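## Task

Take one of the grey pegs resting on the table with one gripper and push it fully into any free hole of the red oxygen ball that the other gripper holds, until the peg latches in place.

## Robot and tools

Robot: two UR-type arms, left_arm and right_arm, each with a two-finger 2F-140 gripper and a wrist camera, each on its own carriage on one shared floor track. left_rail carries left_arm and is always the one toward +y; right_rail carries right_arm. These names do not follow image sides.

Scene frame (all reported positions): fixed to the table, table top z = 0, +z up, +x the direction the arms face, +y to their left. The track runs along y at x = 0, y = 0 mid-track; the table starts at x = 0.17 m. An arm base sits at x = 0, y = its carriage position_m, z = 0.04 m. Gripper frame: fingers point along its +z, close along its y. end_effector_position is the point between closed pads; fingertips extend roughly 33 mm past it at small openings, about 9 mm when wide open.

Arm numbers (shared by execute_actions rows and move targets): one row of 18 numbers, each in [-1, 1], covering both arms even if one is idle. Order: left dx, dy, dz, rx, ry, rz, gripper position, force_limit, speed, then the same nine for the right arm. dx..rz are offsets, not poses: measured from that arm's Hand target at the start of the action or move, along the Hand target's own axes. 1.0 = 0.6 m or 180 degrees; rx, ry, rz form one rotation vector. All rows of one action or one move list count from that same start, not from the row before; a new action or call starts from the updated Hand target, so repeating an offset moves again. Six zeros re-request the current Hand target. Orientation commands are clipped to 32 degrees from the measured one per step.

Gripper numbers (absolute commands, not offsets): position +1 fully open (140 mm), about -0.8 pads touch, -1 closes until blocked. force_limit -1..+1 sets pad force (about 14 N at -1 up to 58 N at +1 on slow close); speed -1..+1 sets closing rate (about 30 to 250 mm/s); faster closes grip harder. Both start at +1. To keep a gripper unchanged, resend its last three values; 0 is a real command. After gripping with -1, check object_status = 2 (0 moving, 1 blocked while opening, 2 blocked while closing, 3 reached target or pads met). position_measured is in counts: 3 open, 230 pads meeting.

execute_actions(actions, cameras): actions run in order. Each action may hold rows (up to 15, one per 1/30 s control step), steps (1 to 450, default 15, at least one per row), until, and device commands. After the last row the arms keep heading to its target. Ramp offsets gradually (about 0.01 per row) to avoid jerks. Device keys left_rail / right_rail take position_m (absolute track position in m; left -0.8 to 1.5, right -1.5 to 0.8), speed_m_s (0.01 to 1), acceleration_factor (0.1 to 1), or {"stop": true}. Drive pattern: send position_m, then an action like {"steps": n, "until": {"left_rail": {"position_status": ["!=", "moving"]}}}. until conditions read only the rails, using "=", "!=", "<", "<=", ">", ">=", plus {"all": {"status": "ended"}} or {"any": ...}. Keep carriages about 0.78 m apart or more. Empty actions list returns all camera images and full state. Out-of-range values or unknown names reject the whole call.

move(target, speed, blend, stop_force, zero, blocking, cameras): straight-line path to one 18-number row or a list of up to 15 rows, all offsets from the same Hand targets. speed in m/s, 0.002 to 3.6, default 0.25 (turns up to twice that in rad/s), one value or one per target. blend in m rounds corners in a list. stop_force in N, 3 to 120, one for both arms: an arm's path ends when its wrist sensor feels that much push against its motion; use it for approaching and pressing, omit it when backing away from contact. zero (default true) re-zeroes first; false accumulates. blocking=false returns after 0.5 s, not allowed with stop_force; then use wait or stop before further moves or rows. Moves do not avoid obstacles; steer clear of an arm's own base. Ten seconds maximum per move.

wait(seconds 0 to 10), stop() brakes a running move, zoom_image(camera, region [x0,y0,x1,y1] pixels, at most 504 by 504) magnifies the newest image of cam_high, cam_low, cam_bench_left, cam_bench_mid, cam_bench_right, cam_left_wrist or cam_right_wrist (896x504 each). zero_wrist_force(arm) re-zeroes that wrist sensor. read_manual(section) gives licence text only. finished_scene(scene) ends the current scene, given its number; do it only when the peg is locked and stays so.

Result lines: per-arm end_effector_position (m), end_effector_quat_wxyz, velocities; Hand target (base for next offsets); Tool commands; object_status and position_measured; rail position_m, position_status (moving, done, contact_stop, time_out, stopped, stopped_with_arm, stopped_for_other_arm, stopped_for_other_carriage) and position_answer (taken / not_taken); Joint positions (rail m, then six joints in rad), Joint velocities, Joint torques; Wrist force and Wrist torque in the gripper's own axes plus the peak since last shown; Motor temperatures; for move, a move: line with the ending (done, off_target, moving, held, fault) and limits (paced = clipped, held = steps withheld).

Avoid: pushing into firm contact past a few mm (stiff arms fault), net forces near 150 N or joint torques at their limits (pan/lift/elbow 136 N m, wrists 25.4 N m), which freeze the arm 10 s. Do not let the arms, carriages or a closing gripper press on each other. Do not drop parts, release them while moving, or let anything leave the table or land on the track or metal strip. Avoid slams and large leverage on a held ball. Motors over 70 °C warn; 85 °C locks the arm for a while, so don't hold stretched poses idly.

Each tool is called after "Call:" in YAML: its name, and indented under it one key for each argument.

## Session

Call:
execute_actions:
  actions: []

Scene clock: 0.00 s.
left_arm: end_effector_position=(+0.4529, -0.0090, +0.1680) position_measured=198 object_status=3 end_effector_quat_wxyz=(+0.444, +0.545, -0.573, +0.422) | right_arm: end_effector_position=(+0.3456, -0.5540, +0.5800) position_measured=3 object_status=3 end_effector_quat_wxyz=(+0.000, +0.000, +1.000, +0.000)
Joint positions: left_arm=[0.524 -0.719 -0.798 1.92 -3.869 -2.434 -2.835] | right_arm=[-0.581 -0.316 -1.725 0.971 -0.816 -1.571 -0.316]
Joint velocities: within noise
Joint torques (N m): no reading
Motor temperatures (°C): left_arm=[30 30 33 43 36 44] | right_arm=[34 35 32 39 34 42]
Wrist force (N): no reading
Wrist torque (N m): no reading
Wrist force, peak (N): no reading
Hand target: left_arm +0.4529, -0.0090, +0.1680; +0.444, +0.545, -0.573, +0.422 | right_arm +0.3456, -0.5540, +0.5800; +0.000, +0.000, +1.000, +0.000
Tool commands: left_gripper/position=-0.545098 left_gripper/force_limit=+1.0 left_gripper/speed=+1.0 right_gripper/position=+1.0 right_gripper/force_limit=+1.0 right_gripper/speed=+1.0
left_rail: position_m=0.524 position_status=done
right_rail: position_m=-0.581 position_status=done

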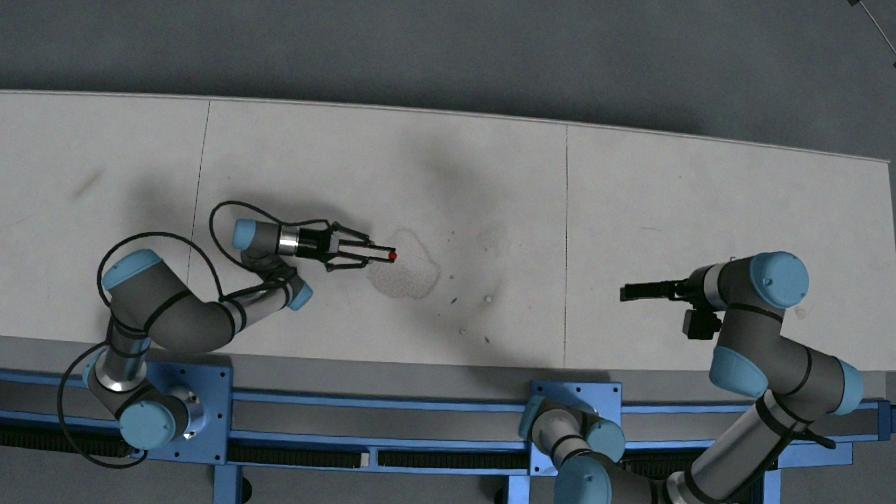

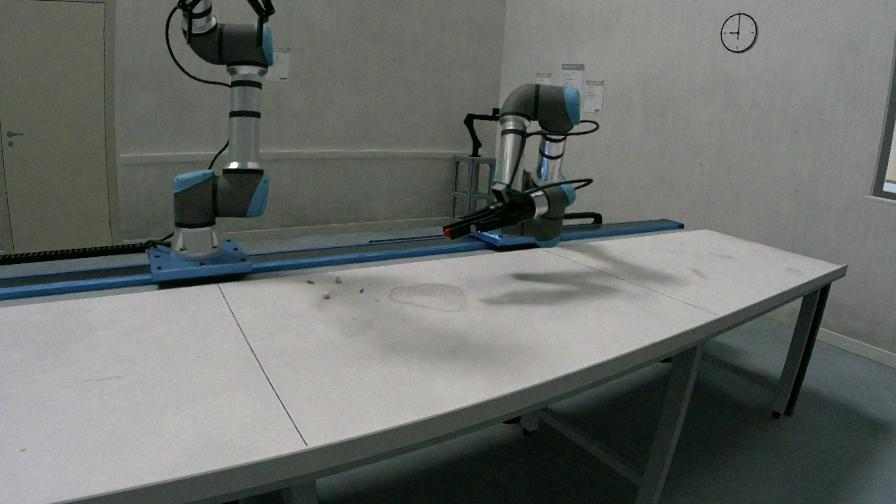

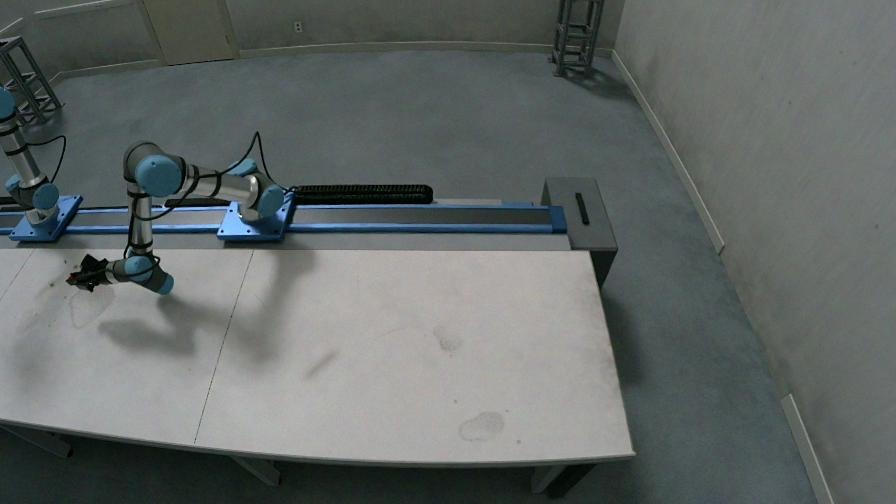

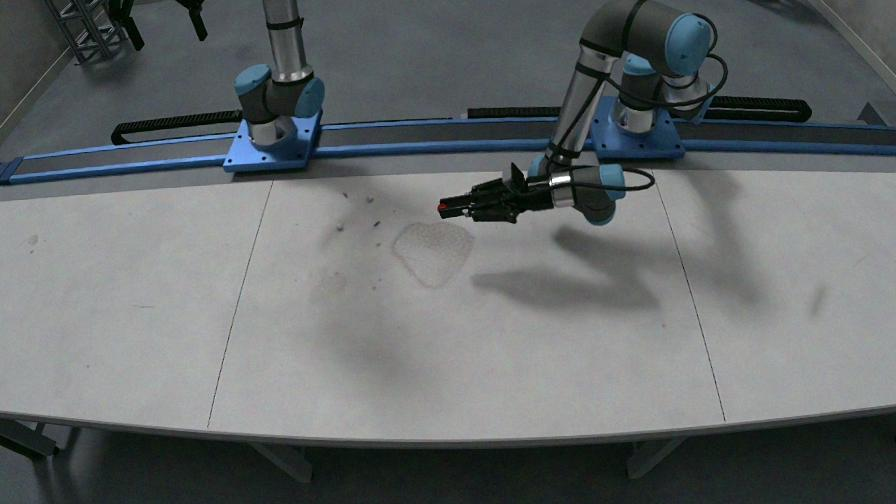

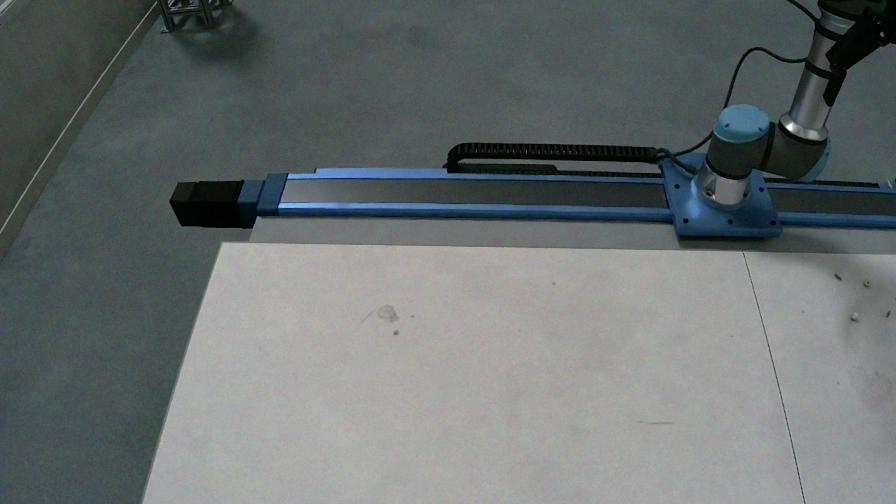

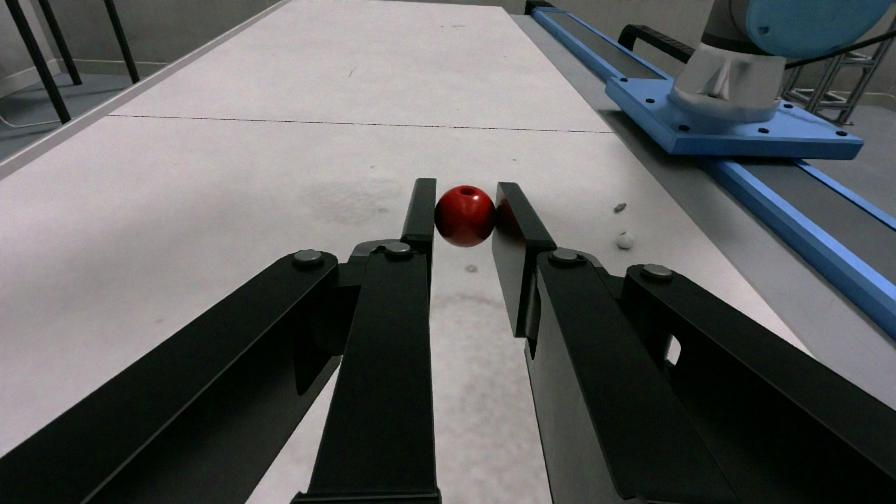

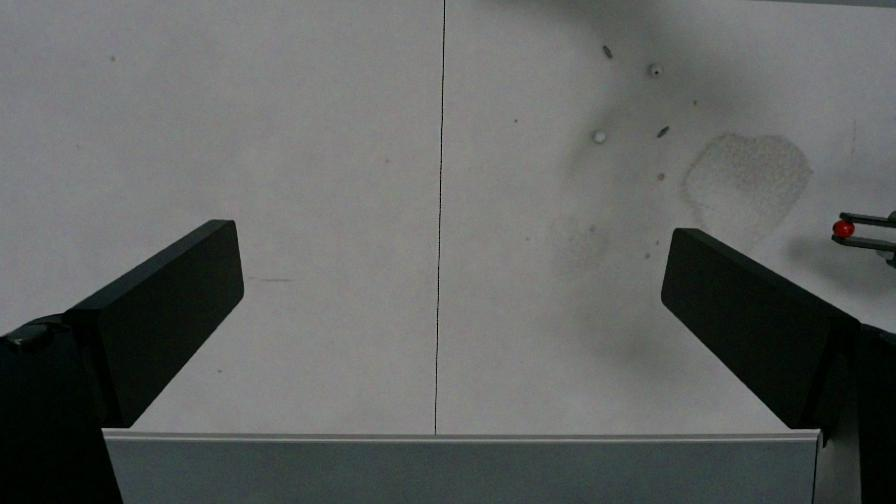

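Call:
zoom_image:
  camera: "cam_right_wrist"
  region: [570, 20, 730, 190]

Call:
zoom_image:
  camera: "cam_left_wrist"
  region: [400, 160, 540, 260]

Call:
zoom_image:
  camera: "cam_high"
  region: [360, 230, 520, 350]

Call:
zoom_image:
  camera: "cam_right_wrist"
  region: [800, 190, 896, 280]

Scaled by 2.965 from the camera's 896x504 image, which has a finer 1280x720 frame.

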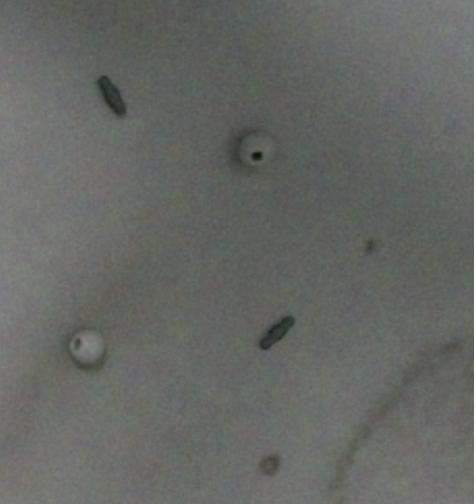

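Scaled by 3.600 from the camera's 896x504 image, which has a finer 1280x720 frame.

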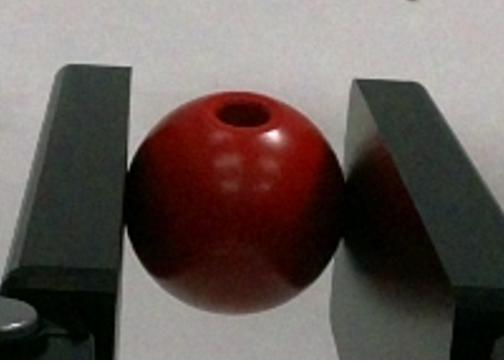

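Scaled by 3.150 from the camera's 896x504 image, which has a finer 1280x720 frame.

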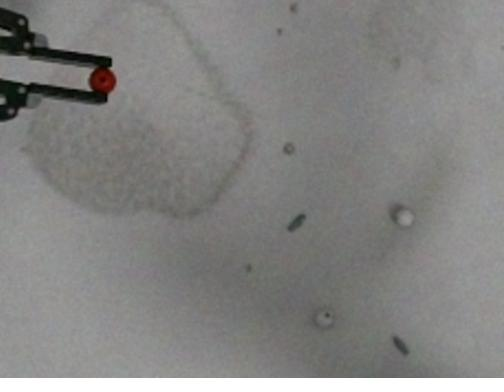

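Scaled by 5.250 from the camera's 896x504 image, which has a finer 1280x720 frame.

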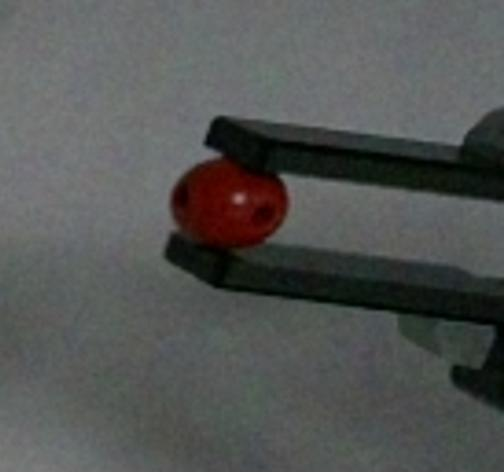

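Call:
execute_actions:
  actions:
    - {"right_rail":{"position_m":-0.36,"acceleration_factor":0.5},"steps":120,"until":{"right_rail":{"position_status":["!=","moving"]}}}
  cameras: ["cam_right_wrist","cam_high"]

Scene clock: 43.80 s.
left_arm: end_effector_position=(+0.4529, -0.0090, +0.1680) position_measured=198 object_status=3 end_effector_quat_wxyz=(+0.444, +0.545, -0.573, +0.422) | right_arm: end_effector_position=(+0.3456, -0.3328, +0.5800) position_measured=3 object_status=3 end_effector_quat_wxyz=(+0.000, +0.000, +1.000, +0.000)
Joint positions: left_arm=[0.524 -0.719 -0.798 1.92 -3.869 -2.434 -2.835] | right_arm=[-0.36 -0.316 -1.725 0.971 -0.816 -1.571 -0.316]
Joint torques (N m): left_arm=[1.64 -38.32 -16.21 -2.21 0.36 -0.8] | right_arm=[0.45 -12.18 -18.36 -2.93 -0.24 -0.1]
Wrist force (N): left_arm=[0.1 -0.2 -0.1] | right_arm=[0.0 -0.1 0.0]
Wrist torque (N m): left_arm=[-0.03 -0.02 0.00] | right_arm=[-0.02 -0.01 0.00]
Wrist force, peak (N): left_arm=[0.1 0.0 -0.4] | right_arm=[0.2 -1.8 0.1]
Hand target: left_arm +0.4529, -0.0090, +0.1680; +0.444, +0.545, -0.573, +0.422 | right_arm +0.3456, -0.3328, +0.5800; +0.000, +0.000, +1.000, +0.000
Tool commands: left_gripper/position=-0.545098 left_gripper/force_limit=+1.0 left_gripper/speed=+1.0 right_gripper/position=+1.0 right_gripper/force_limit=+1.0 right_gripper/speed=+1.0
left_rail: position_m=0.524 position_status=done
right_rail: position_m=-0.360 position_status=done
Images, in order (width x height): cam_high 896x504, cam_right_wrist 896x504.

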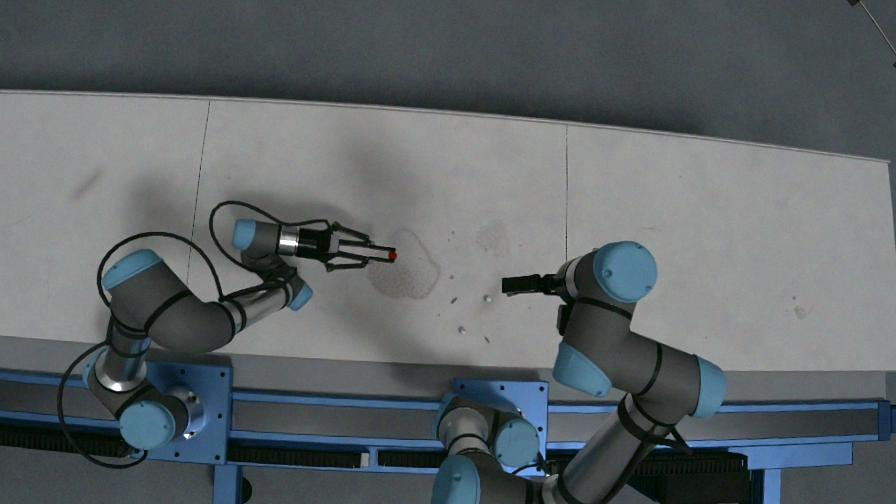

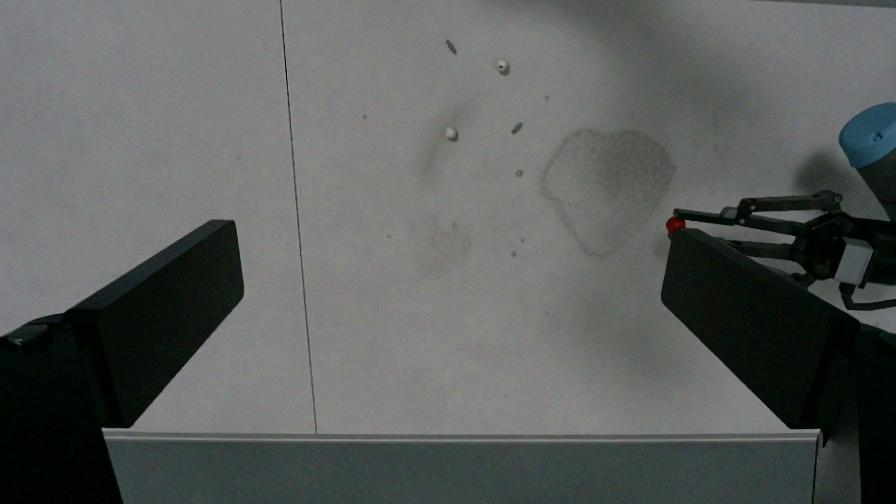

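Call:
move:
  target: [0,0,0,0,0,0,-0.545098,1,1,-0.024,0.222,0.5,0,0,0.25,-0.3,1,1]
  speed: 0.3
  cameras: ["cam_right_wrist","cam_bench_mid"]

Scene clock: 61.03 s.
left_arm: end_effector_position=(+0.4529, -0.0090, +0.1680) position_measured=198 object_status=3 end_effector_quat_wxyz=(+0.444, +0.545, -0.573, +0.422) | right_arm: end_effector_position=(+0.3600, -0.1996, +0.2801) position_measured=167 object_status=3 end_effector_quat_wxyz=(+0.000, +0.383, +0.924, +0.000) end_effector_velocity=(+0.000, +0.000, -0.001) end_effector_angular_velocity=(-0.001, +0.000, -0.003)
Joint positions: left_arm=[0.524 -0.719 -0.798 1.92 -3.869 -2.434 -2.835] | right_arm=[-0.36 0.074 -1.858 1.906 -1.619 -1.571 0.859]
Joint velocities: left_arm=[within noise] | right_arm=[0 0.001 0.001 0.001 -0.002 -0.001 0.005]
Joint torques (N m): left_arm=[3.15 -35.58 -18.25 -1.91 0.95 -1.2] | right_arm=[9.52 -2.9 -15.72 -5.99 -1.87 2.16]
Wrist force (N): left_arm=[0.0 0.1 0.0] | right_arm=[0.2 -0.2 -0.1]
Wrist torque (N m): left_arm=[0.02 0.00 0.00] | right_arm=[-0.03 -0.05 -0.03]
Wrist force, peak (N): left_arm=[0.2 0.0 -0.4] | right_arm=[0.5 0.4 1.9]
Hand target: left_arm +0.4529, -0.0090, +0.1680; +0.444, +0.545, -0.573, +0.422 | right_arm +0.3600, -0.1996, +0.2800; +0.000, +0.383, +0.924, +0.000
Off the commanded pose: left_arm 0.000 m, 0 deg | right_arm 0.000 m, 0 deg.
left_rail: position_m=0.524 position_status=done
right_rail: position_m=-0.360 position_status=done
move: done
Images, in order (width x height): cam_bench_mid 896x504, cam_right_wrist 896x504.

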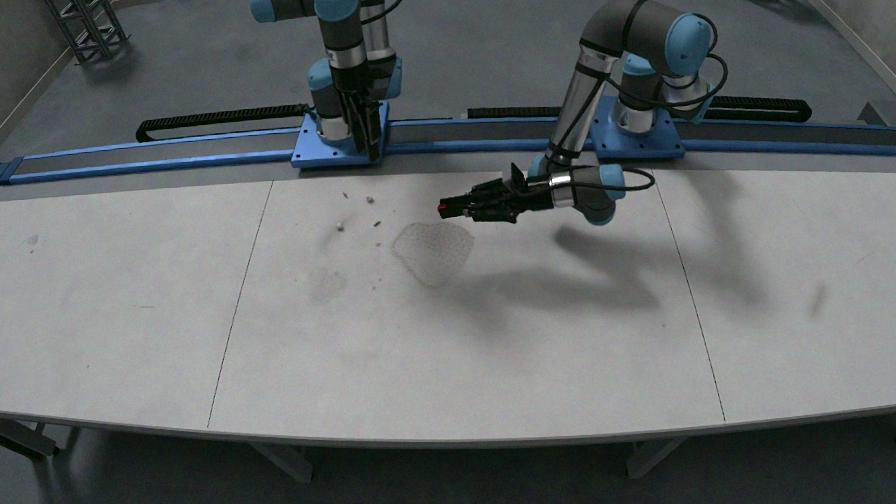

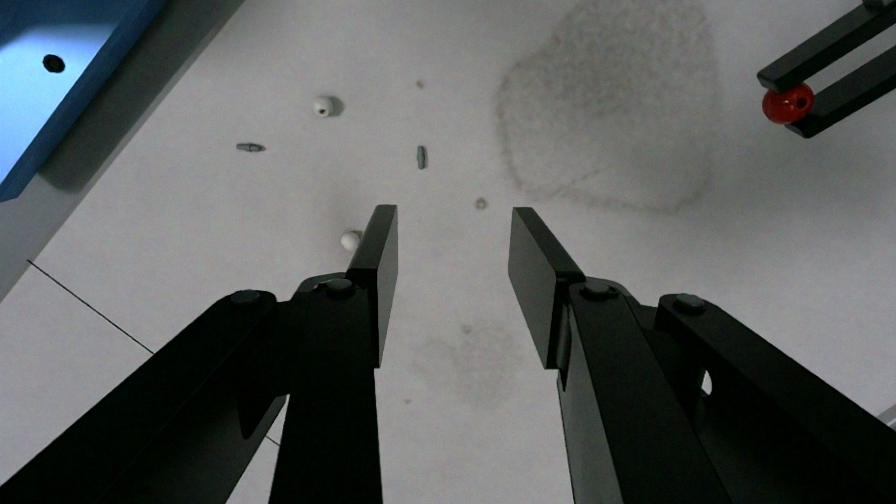

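Call:
zoom_image:
  camera: "cam_right_wrist"
  region: [381, 120, 461, 195]

Call:
zoom_image:
  camera: "cam_right_wrist"
  region: [740, 50, 860, 150]

Call:
zoom_image:
  camera: "cam_right_wrist"
  region: [360, 190, 580, 400]

Scaled by 6.300 from the camera's 896x504 image, which has a finer 1280x720 frame.

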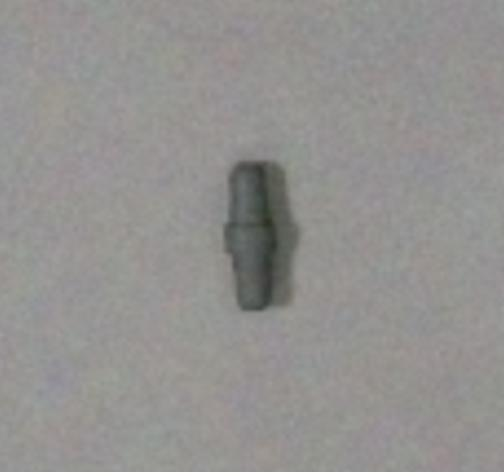

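Scaled by 4.200 from the camera's 896x504 image, which has a finer 1280x720 frame.

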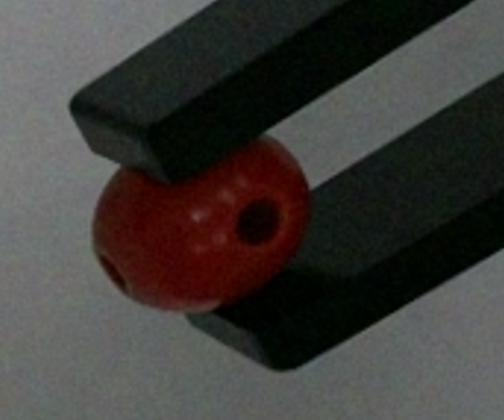

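Scaled by 2.291 from the camera's 896x504 image, which has a finer 1280x720 frame.

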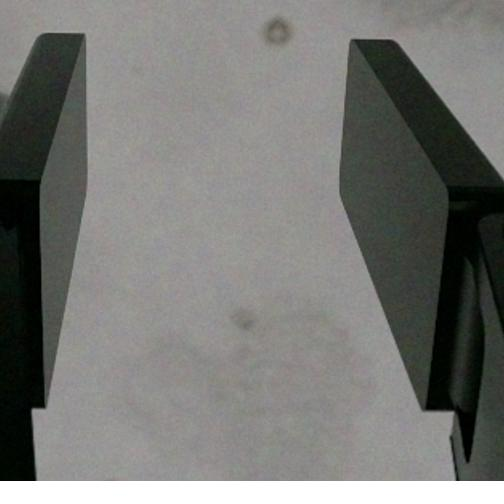

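Call:
move:
  target: [0,0,0,0,0,0,-0.545098,1,1,-0.0267,-0.02,0.3,0,0,0,-0.3,1,1]
  speed: 0.25
  cameras: ["cam_right_wrist"]

Call:
zoom_image:
  camera: "cam_right_wrist"
  region: [348, 150, 568, 350]

Scene clock: 81.80 s.
left_arm: end_effector_position=(+0.4529, -0.0090, +0.1680) position_measured=198 object_status=3 end_effector_quat_wxyz=(+0.444, +0.545, -0.573, +0.422) | right_arm: end_effector_position=(+0.3628, -0.2194, +0.1001) position_measured=167 object_status=3 end_effector_quat_wxyz=(+0.000, +0.383, +0.924, +0.000)
Joint positions: left_arm=[0.524 -0.719 -0.798 1.92 -3.869 -2.434 -2.835] | right_arm=[-0.36 0.02 -1.723 2.292 -2.14 -1.571 0.806]
Joint torques (N m): left_arm=[4.16 -34.21 -20.87 -1.75 1.07 -1.29] | right_arm=[-7.7 -3.62 -12.24 -6 1.49 -2.61]
Wrist force (N): left_arm=[-0.1 0.0 0.1] | right_arm=[0.0 -0.1 0.0]
Wrist torque (N m): left_arm=[0.00 0.02 0.00] | right_arm=[-0.01 0.00 0.10]
Wrist force, peak (N): left_arm=[0.2 0.1 -0.4] | right_arm=[0.1 -0.6 2.0]
Hand target: left_arm +0.4529, -0.0090, +0.1680; +0.444, +0.545, -0.573, +0.422 | right_arm +0.3628, -0.2194, +0.1000; +0.000, +0.383, +0.924, +0.000
Off the commanded pose: left_arm 0.000 m, 0 deg | right_arm 0.000 m, 0 deg.
left_rail: position_m=0.524 position_status=done
right_rail: position_m=-0.360 position_status=done
move: done
Images, in order (width x height): cam_right_wrist 896x504.

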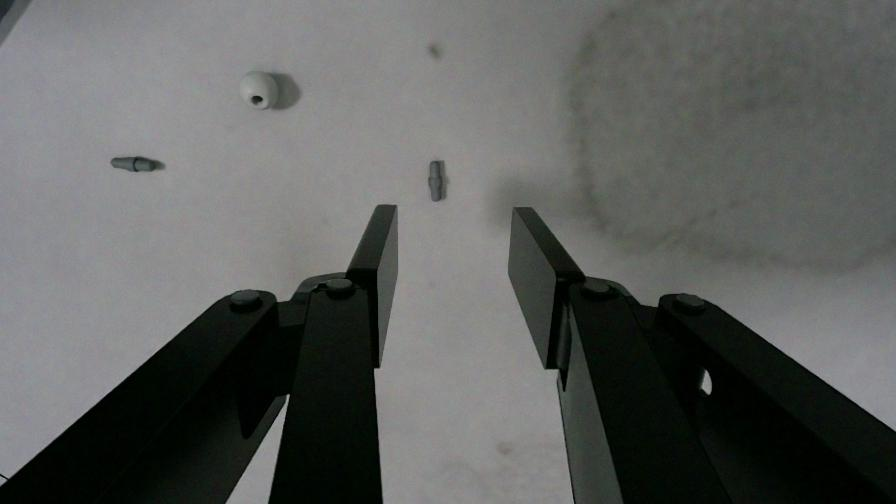

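Scaled by 2.291 from the camera's 896x504 image, which has a finer 1280x720 frame.

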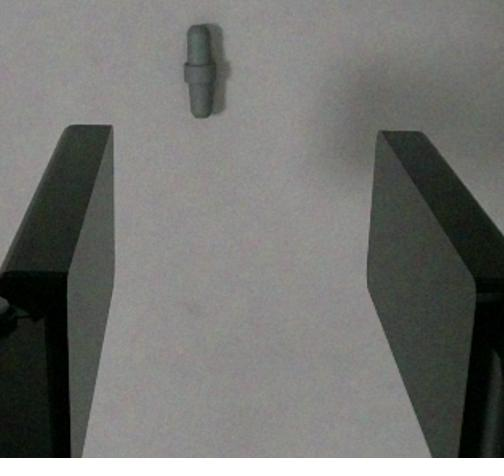

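Call:
move:
  target: [0,0,0,0,0,0,-0.545098,1,1,-0.0067,-0.01,0.0833,0,0,0.01,-0.3,1,1]
  speed: 0.15
  cameras: ["cam_right_wrist"]

Call:
zoom_image:
  camera: "cam_right_wrist"
  region: [348, 150, 568, 350]

Scene clock: 89.57 s.
left_arm: end_effector_position=(+0.4529, -0.0090, +0.1680) position_measured=198 object_status=3 end_effector_quat_wxyz=(+0.444, +0.545, -0.573, +0.422) | right_arm: end_effector_position=(+0.3614, -0.2264, +0.0501) position_measured=167 object_status=3 end_effector_quat_wxyz=(+0.000, +0.397, +0.918, +0.000)
Joint positions: left_arm=[0.524 -0.719 -0.798 1.92 -3.869 -2.434 -2.835] | right_arm=[-0.36 0.001 -1.634 2.377 -2.314 -1.571 0.817]
Joint torques (N m): left_arm=[4.55 -33.62 -21.94 -1.53 1.12 -1.23] | right_arm=[-7.37 -7.63 -9.97 -5.67 1.19 2.46]
Wrist force (N): left_arm=[0.2 0.0 0.0] | right_arm=[-0.1 0.0 0.2]
Wrist torque (N m): left_arm=[0.00 -0.04 0.00] | right_arm=[0.01 0.00 -0.03]
Wrist force, peak (N): left_arm=[0.3 -0.1 -0.3] | right_arm=[-0.1 0.0 1.0]
Hand target: left_arm +0.4529, -0.0090, +0.1680; +0.444, +0.545, -0.573, +0.422 | right_arm +0.3614, -0.2265, +0.0500; +0.000, +0.397, +0.918, +0.000
Off the commanded pose: left_arm 0.000 m, 0 deg | right_arm 0.000 m, 0 deg.
left_rail: position_m=0.524 position_status=done
right_rail: position_m=-0.360 position_status=done
move: done
Images, in order (width x height): cam_right_wrist 896x504.

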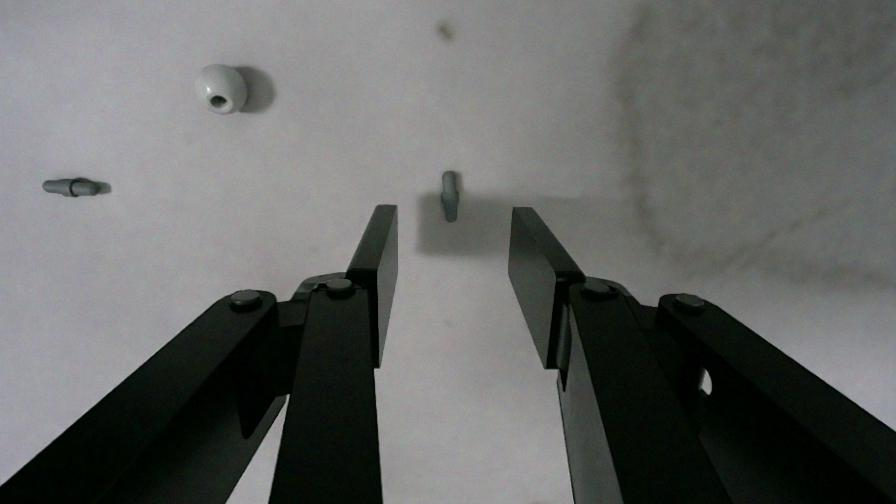

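Scaled by 2.291 from the camera's 896x504 image, which has a finer 1280x720 frame.

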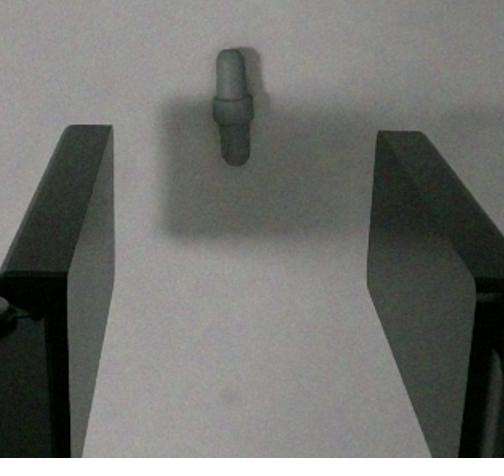

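Call:
move:
  target:
    - [0,0,0,0,0,0,-0.545098,1,1,-0.0043,0,0,0,0,-0.028,-0.3,1,1]
    - [0,0,0,0,0,0,-0.545098,1,1,-0.0043,0,0.0333,0,0,-0.028,-0.3,1,1]
  speed: 0.03
  stop_force: 4
  cameras: ["cam_right_wrist"]

Call:
zoom_image:
  camera: "cam_right_wrist"
  region: [348, 150, 568, 350]

Scene clock: 100.57 s.
left_arm: end_effector_position=(+0.4529, -0.0090, +0.1680) position_measured=198 object_status=3 end_effector_quat_wxyz=(+0.444, +0.545, -0.573, +0.422) | right_arm: end_effector_position=(+0.3632, -0.2284, +0.0312) position_measured=167 object_status=3 end_effector_quat_wxyz=(+0.000, +0.356, +0.934, +0.000)
Joint positions: left_arm=[0.524 -0.719 -0.798 1.92 -3.869 -2.434 -2.835] | right_arm=[-0.36 -0.005 -1.586 2.4 -2.385 -1.571 0.724]
Joint torques (N m): left_arm=[6.05 -34.21 -22.47 -1.59 1.14 -1.19] | right_arm=[-5.83 -25.23 -25.02 -0.17 1.44 -2.46]
Wrist force (N): left_arm=[0.1 0.0 -0.2] | right_arm=[2.5 -2.1 -10.8]
Wrist torque (N m): left_arm=[0.00 -0.01 0.00] | right_arm=[-0.01 0.06 0.11]
Wrist force, peak (N): left_arm=[0.3 0.0 -0.2] | right_arm=[13.1 -13.0 -51.3]
Hand target: left_arm +0.4529, -0.0090, +0.1680; +0.444, +0.545, -0.573, +0.422 | right_arm +0.3632, -0.2284, +0.0312; +0.000, +0.356, +0.934, +0.000 (not the last commanded pose)
Off the commanded pose: left_arm 0.000 m, 0 deg | right_arm 0.001 m, 0 deg.
left_rail: position_m=0.524 position_status=done
right_rail: position_m=-0.360 position_status=done
move: contact (right_arm); path passed 1 of 2 targets
Images, in order (width x height): cam_right_wrist 896x504.

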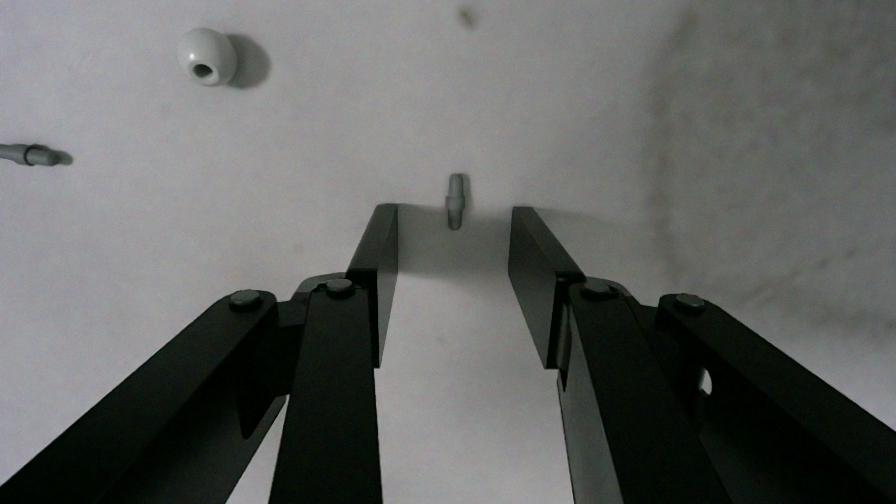

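Scaled by 2.291 from the camera's 896x504 image, which has a finer 1280x720 frame.

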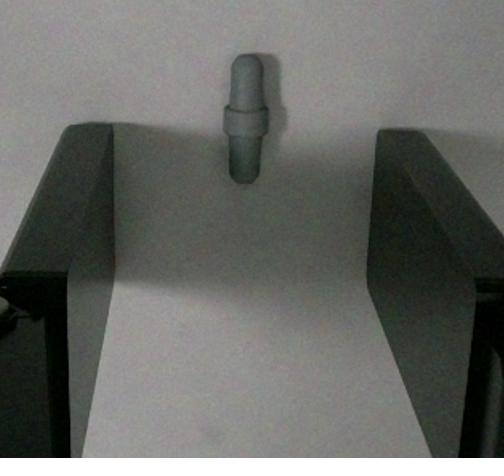

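Call:
move:
  target:
    - [0,0,0,0,0,0,-0.545098,1,1,0,0,-0.003,0,0,0,-0.3,1,1]
    - [0,0,0,0,0,0,-0.545098,1,1,-0.0032,0,-0.003,0,0,0,-0.3,1,1]
    - [0,0,0,0,0,0,-0.545098,1,1,-0.0032,0,-0.003,0,0,0,-1,0.5,-1]
  speed: 0.03
  cameras: ["cam_right_wrist"]

Call:
zoom_image:
  camera: "cam_right_wrist"
  region: [378, 150, 518, 290]

Scene clock: 110.97 s.
left_arm: end_effector_position=(+0.4529, -0.0090, +0.1680) position_measured=198 object_status=3 end_effector_quat_wxyz=(+0.444, +0.545, -0.573, +0.422) | right_arm: end_effector_position=(+0.3646, -0.2296, +0.0330) position_measured=228 object_status=0 end_effector_quat_wxyz=(+0.000, +0.356, +0.934, +0.000)
Joint positions: left_arm=[0.524 -0.719 -0.798 1.92 -3.869 -2.434 -2.835] | right_arm=[-0.36 -0.008 -1.588 2.395 -2.378 -1.571 0.721]
Joint torques (N m): left_arm=[6.83 -33.67 -22.55 -1.35 1.03 -1.17] | right_arm=[-7.42 -8.01 -25.78 -0.13 0.94 -2.47]
Wrist force (N): left_arm=[0.1 -0.1 -0.2] | right_arm=[-0.2 0.0 -1.6]
Wrist torque (N m): left_arm=[-0.02 -0.01 0.00] | right_arm=[0.06 -0.01 0.11]
Wrist force, peak (N): left_arm=[-0.1 -0.1 -0.5] | right_arm=[2.4 -1.8 -10.7]
Hand target: left_arm +0.4529, -0.0090, +0.1680; +0.444, +0.545, -0.573, +0.422 | right_arm +0.3646, -0.2296, +0.0330; +0.000, +0.356, +0.934, +0.000
Off the commanded pose: left_arm 0.000 m, 0 deg | right_arm 0.000 m, 0 deg.
left_rail: position_m=0.524 position_status=done
right_rail: position_m=-0.360 position_status=done
move: done
Images, in order (width x height): cam_right_wrist 896x504.

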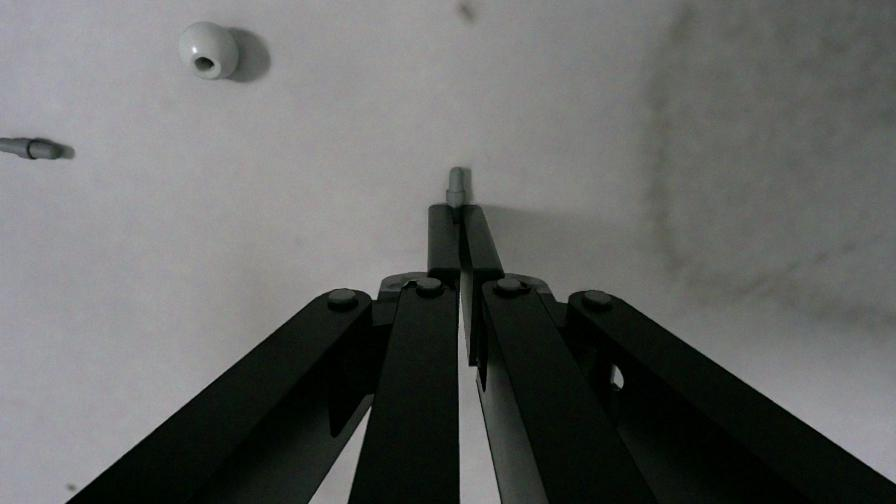

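Scaled by 3.600 from the camera's 896x504 image, which has a finer 1280x720 frame.

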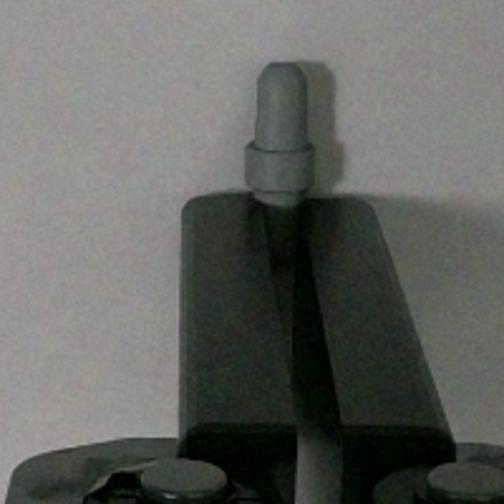

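Call:
execute_actions:
  actions:
    - {"rows":[[0,0,0,0,0,0,-0.545098,1,1,0,0,0,0,0,0,-1,0.5,-1]],"steps":30}
  cameras: ["cam_right_wrist"]

Call:
zoom_image:
  camera: "cam_right_wrist"
  region: [378, 150, 518, 290]

Scene clock: 115.03 s.
left_arm: end_effector_position=(+0.4529, -0.0090, +0.1680) position_measured=198 object_status=3 end_effector_quat_wxyz=(+0.444, +0.545, -0.573, +0.422) | right_arm: end_effector_position=(+0.3646, -0.2296, +0.0330) position_measured=228 object_status=2 end_effector_quat_wxyz=(+0.000, +0.356, +0.934, +0.000)
Joint positions: left_arm=[0.524 -0.719 -0.798 1.92 -3.869 -2.434 -2.835] | right_arm=[-0.36 -0.008 -1.588 2.395 -2.378 -1.571 0.721]
Joint torques (N m): left_arm=[6.52 -33.89 -21.63 -1.48 1.14 -1.14] | right_arm=[-6.32 -8.25 -20.82 -0.08 0.77 -2.41]
Wrist force (N): left_arm=[-0.1 -0.2 -0.3] | right_arm=[-0.1 0.1 -1.8]
Wrist torque (N m): left_arm=[-0.04 0.02 0.00] | right_arm=[0.08 -0.03 0.11]
Wrist force, peak (N): left_arm=[0.1 -0.4 -0.1] | right_arm=[0.0 -0.2 -1.9]
Hand target: left_arm +0.4529, -0.0090, +0.1680; +0.444, +0.545, -0.573, +0.422 | right_arm +0.3646, -0.2296, +0.0330; +0.000, +0.356, +0.934, +0.000
Off the commanded pose: left_arm 0.000 m, 0 deg | right_arm 0.000 m, 0 deg.
left_rail: position_m=0.524 position_status=done
right_rail: position_m=-0.360 position_status=done
Images, in order (width x height): cam_right_wrist 896x504.

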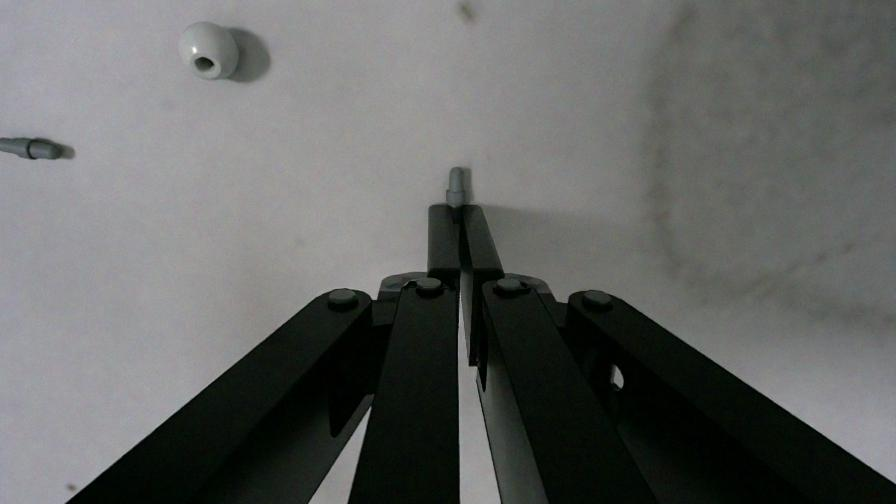

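Scaled by 3.600 from the camera's 896x504 image, which has a finer 1280x720 frame.

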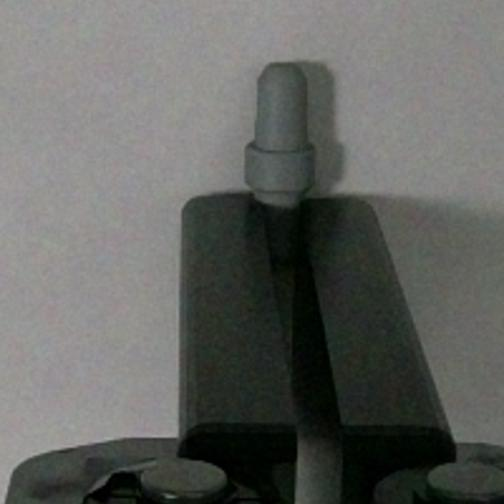

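Call:
move:
  target:
    - [0,0,0,0,0,0,-0.545098,1,1,0,0,-0.12,0,0,0,-1,0.5,-1]
    - [0,0,0,0,0,0,-0.545098,1,1,-0.0295,0.185,-0.206,-0.1634,0.3645,0.2333,-1,0.5,-1]
  speed: 0.2
  blend: [0.03,0]
  cameras: ["cam_right_wrist","cam_bench_mid"]

Scene clock: 147.87 s.
left_arm: end_effector_position=(+0.4529, -0.0090, +0.1680) position_measured=198 object_status=3 end_effector_quat_wxyz=(+0.444, +0.545, -0.573, +0.422) | right_arm: end_effector_position=(+0.4517, -0.1586, +0.1565) position_measured=228 object_status=2 end_effector_quat_wxyz=(-0.405, +0.579, +0.579, +0.406)
Joint positions: left_arm=[0.524 -0.719 -0.798 1.92 -3.869 -2.434 -2.835] | right_arm=[-0.36 -0.493 -1.335 2.108 -1.43 -0.595 0.569]
Joint torques (N m): left_arm=[7.08 -34 -21.86 -1.43 1.08 -1.06] | right_arm=[-7.9 -19.44 -26.44 2.2 2.71 -2.33]
Wrist force (N): left_arm=[-0.1 -0.2 -0.2] | right_arm=[2.3 2.0 2.6]
Wrist torque (N m): left_arm=[-0.04 0.01 0.00] | right_arm=[0.31 -0.36 0.16]
Wrist force, peak (N): left_arm=[0.1 -0.1 -0.4] | right_arm=[2.6 1.8 2.7]
Hand target: left_arm +0.4529, -0.0090, +0.1680; +0.444, +0.545, -0.573, +0.422 | right_arm +0.4517, -0.1586, +0.1566; -0.405, +0.579, +0.579, +0.406
Off the commanded pose: left_arm 0.000 m, 0 deg | right_arm 0.000 m, 0 deg.
left_rail: position_m=0.524 position_status=done
right_rail: position_m=-0.360 position_status=done
move: done
Images, in order (width x height): cam_bench_mid 896x504, cam_right_wrist 896x504.

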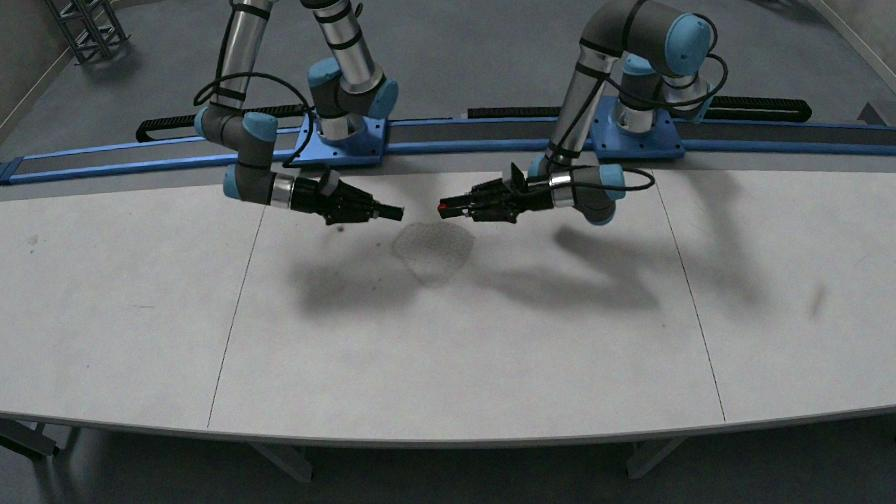

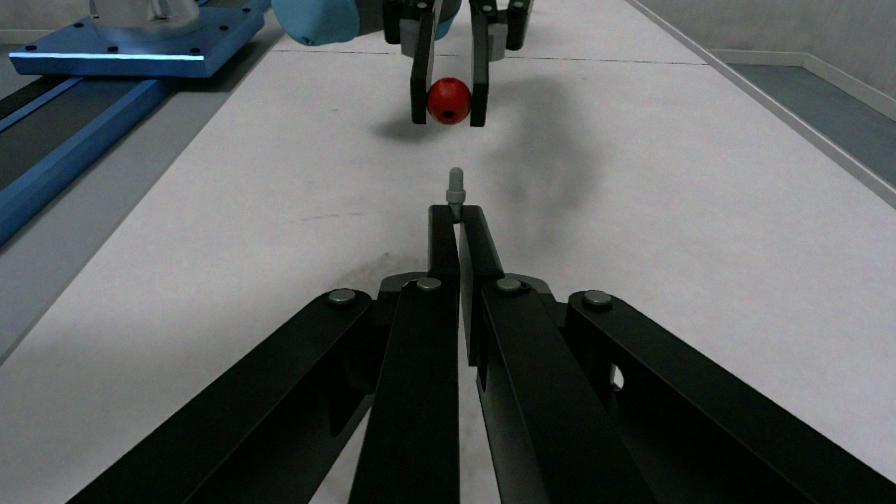

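Call:
zoom_image:
  camera: "cam_right_wrist"
  region: [405, 60, 495, 220]

Call:
zoom_image:
  camera: "cam_right_wrist"
  region: [415, 65, 485, 135]

Scaled by 3.150 from the camera's 896x504 image, which has a finer 1280x720 frame.

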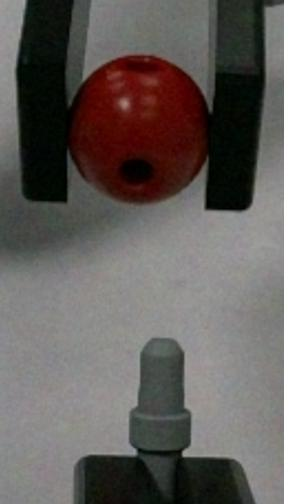

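Scaled by 7.200 from the camera's 896x504 image, which has a finer 1280x720 frame.

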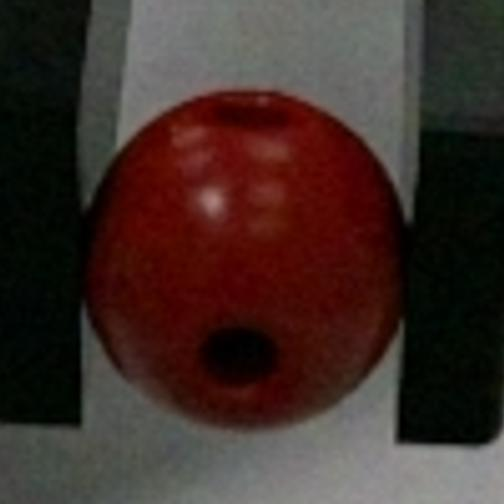

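Call:
move:
  target: [0,0,0,0,0,0,-1,1,-1,0.0665,-0.0032,0.0867,-0.0113,-0.3086,0.0124,-1,0.5,-1]
  speed: 0.15
  cameras: ["cam_right_wrist","cam_left_wrist"]

Call:
zoom_image:
  camera: "cam_right_wrist"
  region: [378, 80, 538, 240]

Call:
zoom_image:
  camera: "cam_left_wrist"
  region: [400, 140, 540, 280]

Scene clock: 165.70 s.
left_arm: end_effector_position=(+0.4529, -0.0090, +0.1680) position_measured=201 object_status=2 end_effector_quat_wxyz=(+0.444, +0.545, -0.573, +0.422) | right_arm: end_effector_position=(+0.4499, -0.0961, +0.1763) position_measured=228 object_status=2 end_effector_quat_wxyz=(-0.087, +0.719, +0.683, +0.091)
Joint positions: left_arm=[0.524 -0.719 -0.798 1.92 -3.869 -2.434 -2.835] | right_arm=[-0.36 0.116 -1.561 1.965 -2.018 -1.322 1.744]
Joint torques (N m): left_arm=[7.19 -33.63 -21.43 -1.51 1.25 -1.08] | right_arm=[8.24 -15.19 -32.33 -0.17 -1.16 2.45]
Wrist force (N): left_arm=[0.0 -0.2 -0.2] | right_arm=[0.7 0.4 0.5]
Wrist torque (N m): left_arm=[-0.04 0.00 0.00] | right_arm=[0.08 -0.09 0.03]
Wrist force, peak (N): left_arm=[0.3 0.0 -0.4] | right_arm=[2.5 2.1 2.7]
Hand target: left_arm +0.4529, -0.0090, +0.1680; +0.444, +0.545, -0.573, +0.422 | right_arm +0.4499, -0.0961, +0.1763; -0.087, +0.719, +0.683, +0.091
Off the commanded pose: left_arm 0.000 m, 0 deg | right_arm 0.000 m, 0 deg.
left_rail: position_m=0.524 position_status=done
right_rail: position_m=-0.360 position_status=done
move: done
Images, in order (width x height): cam_left_wrist 896x504, cam_right_wrist 896x504.

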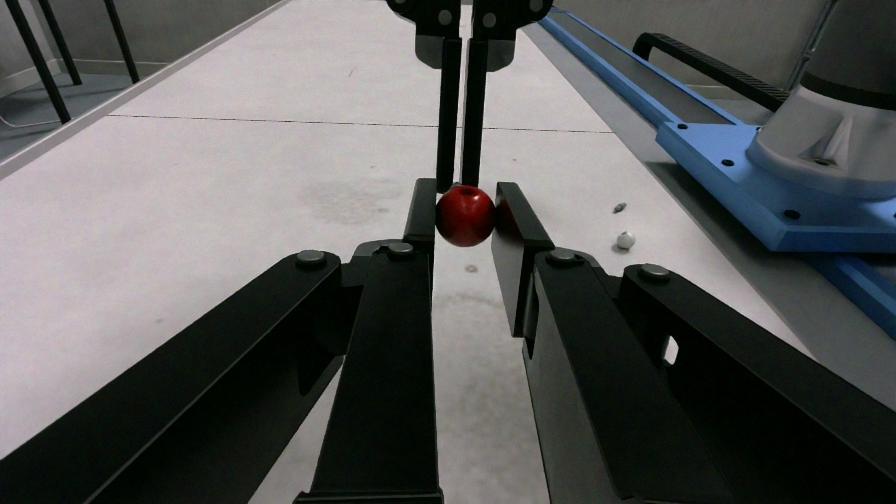

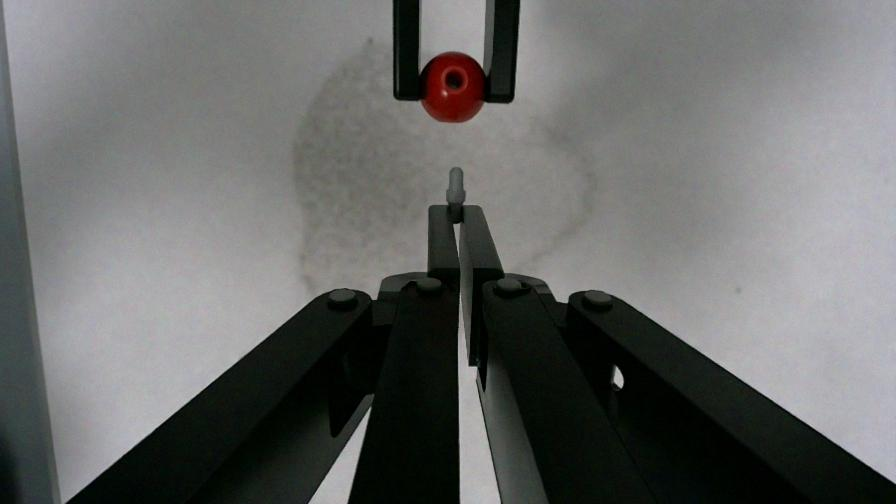

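Scaled by 3.150 from the camera's 896x504 image, which has a finer 1280x720 frame.

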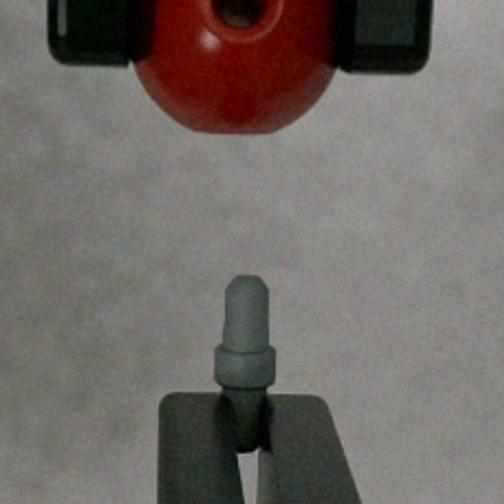

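Scaled by 3.600 from the camera's 896x504 image, which has a finer 1280x720 frame.

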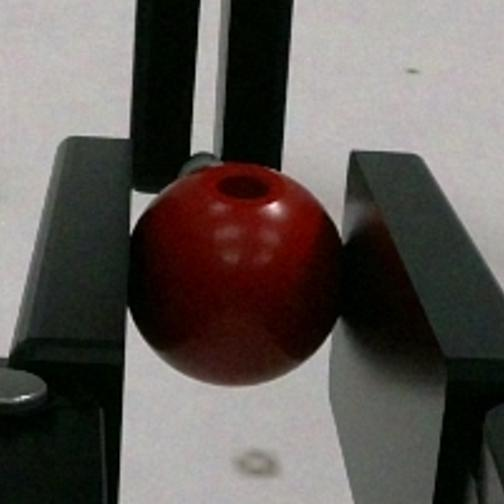

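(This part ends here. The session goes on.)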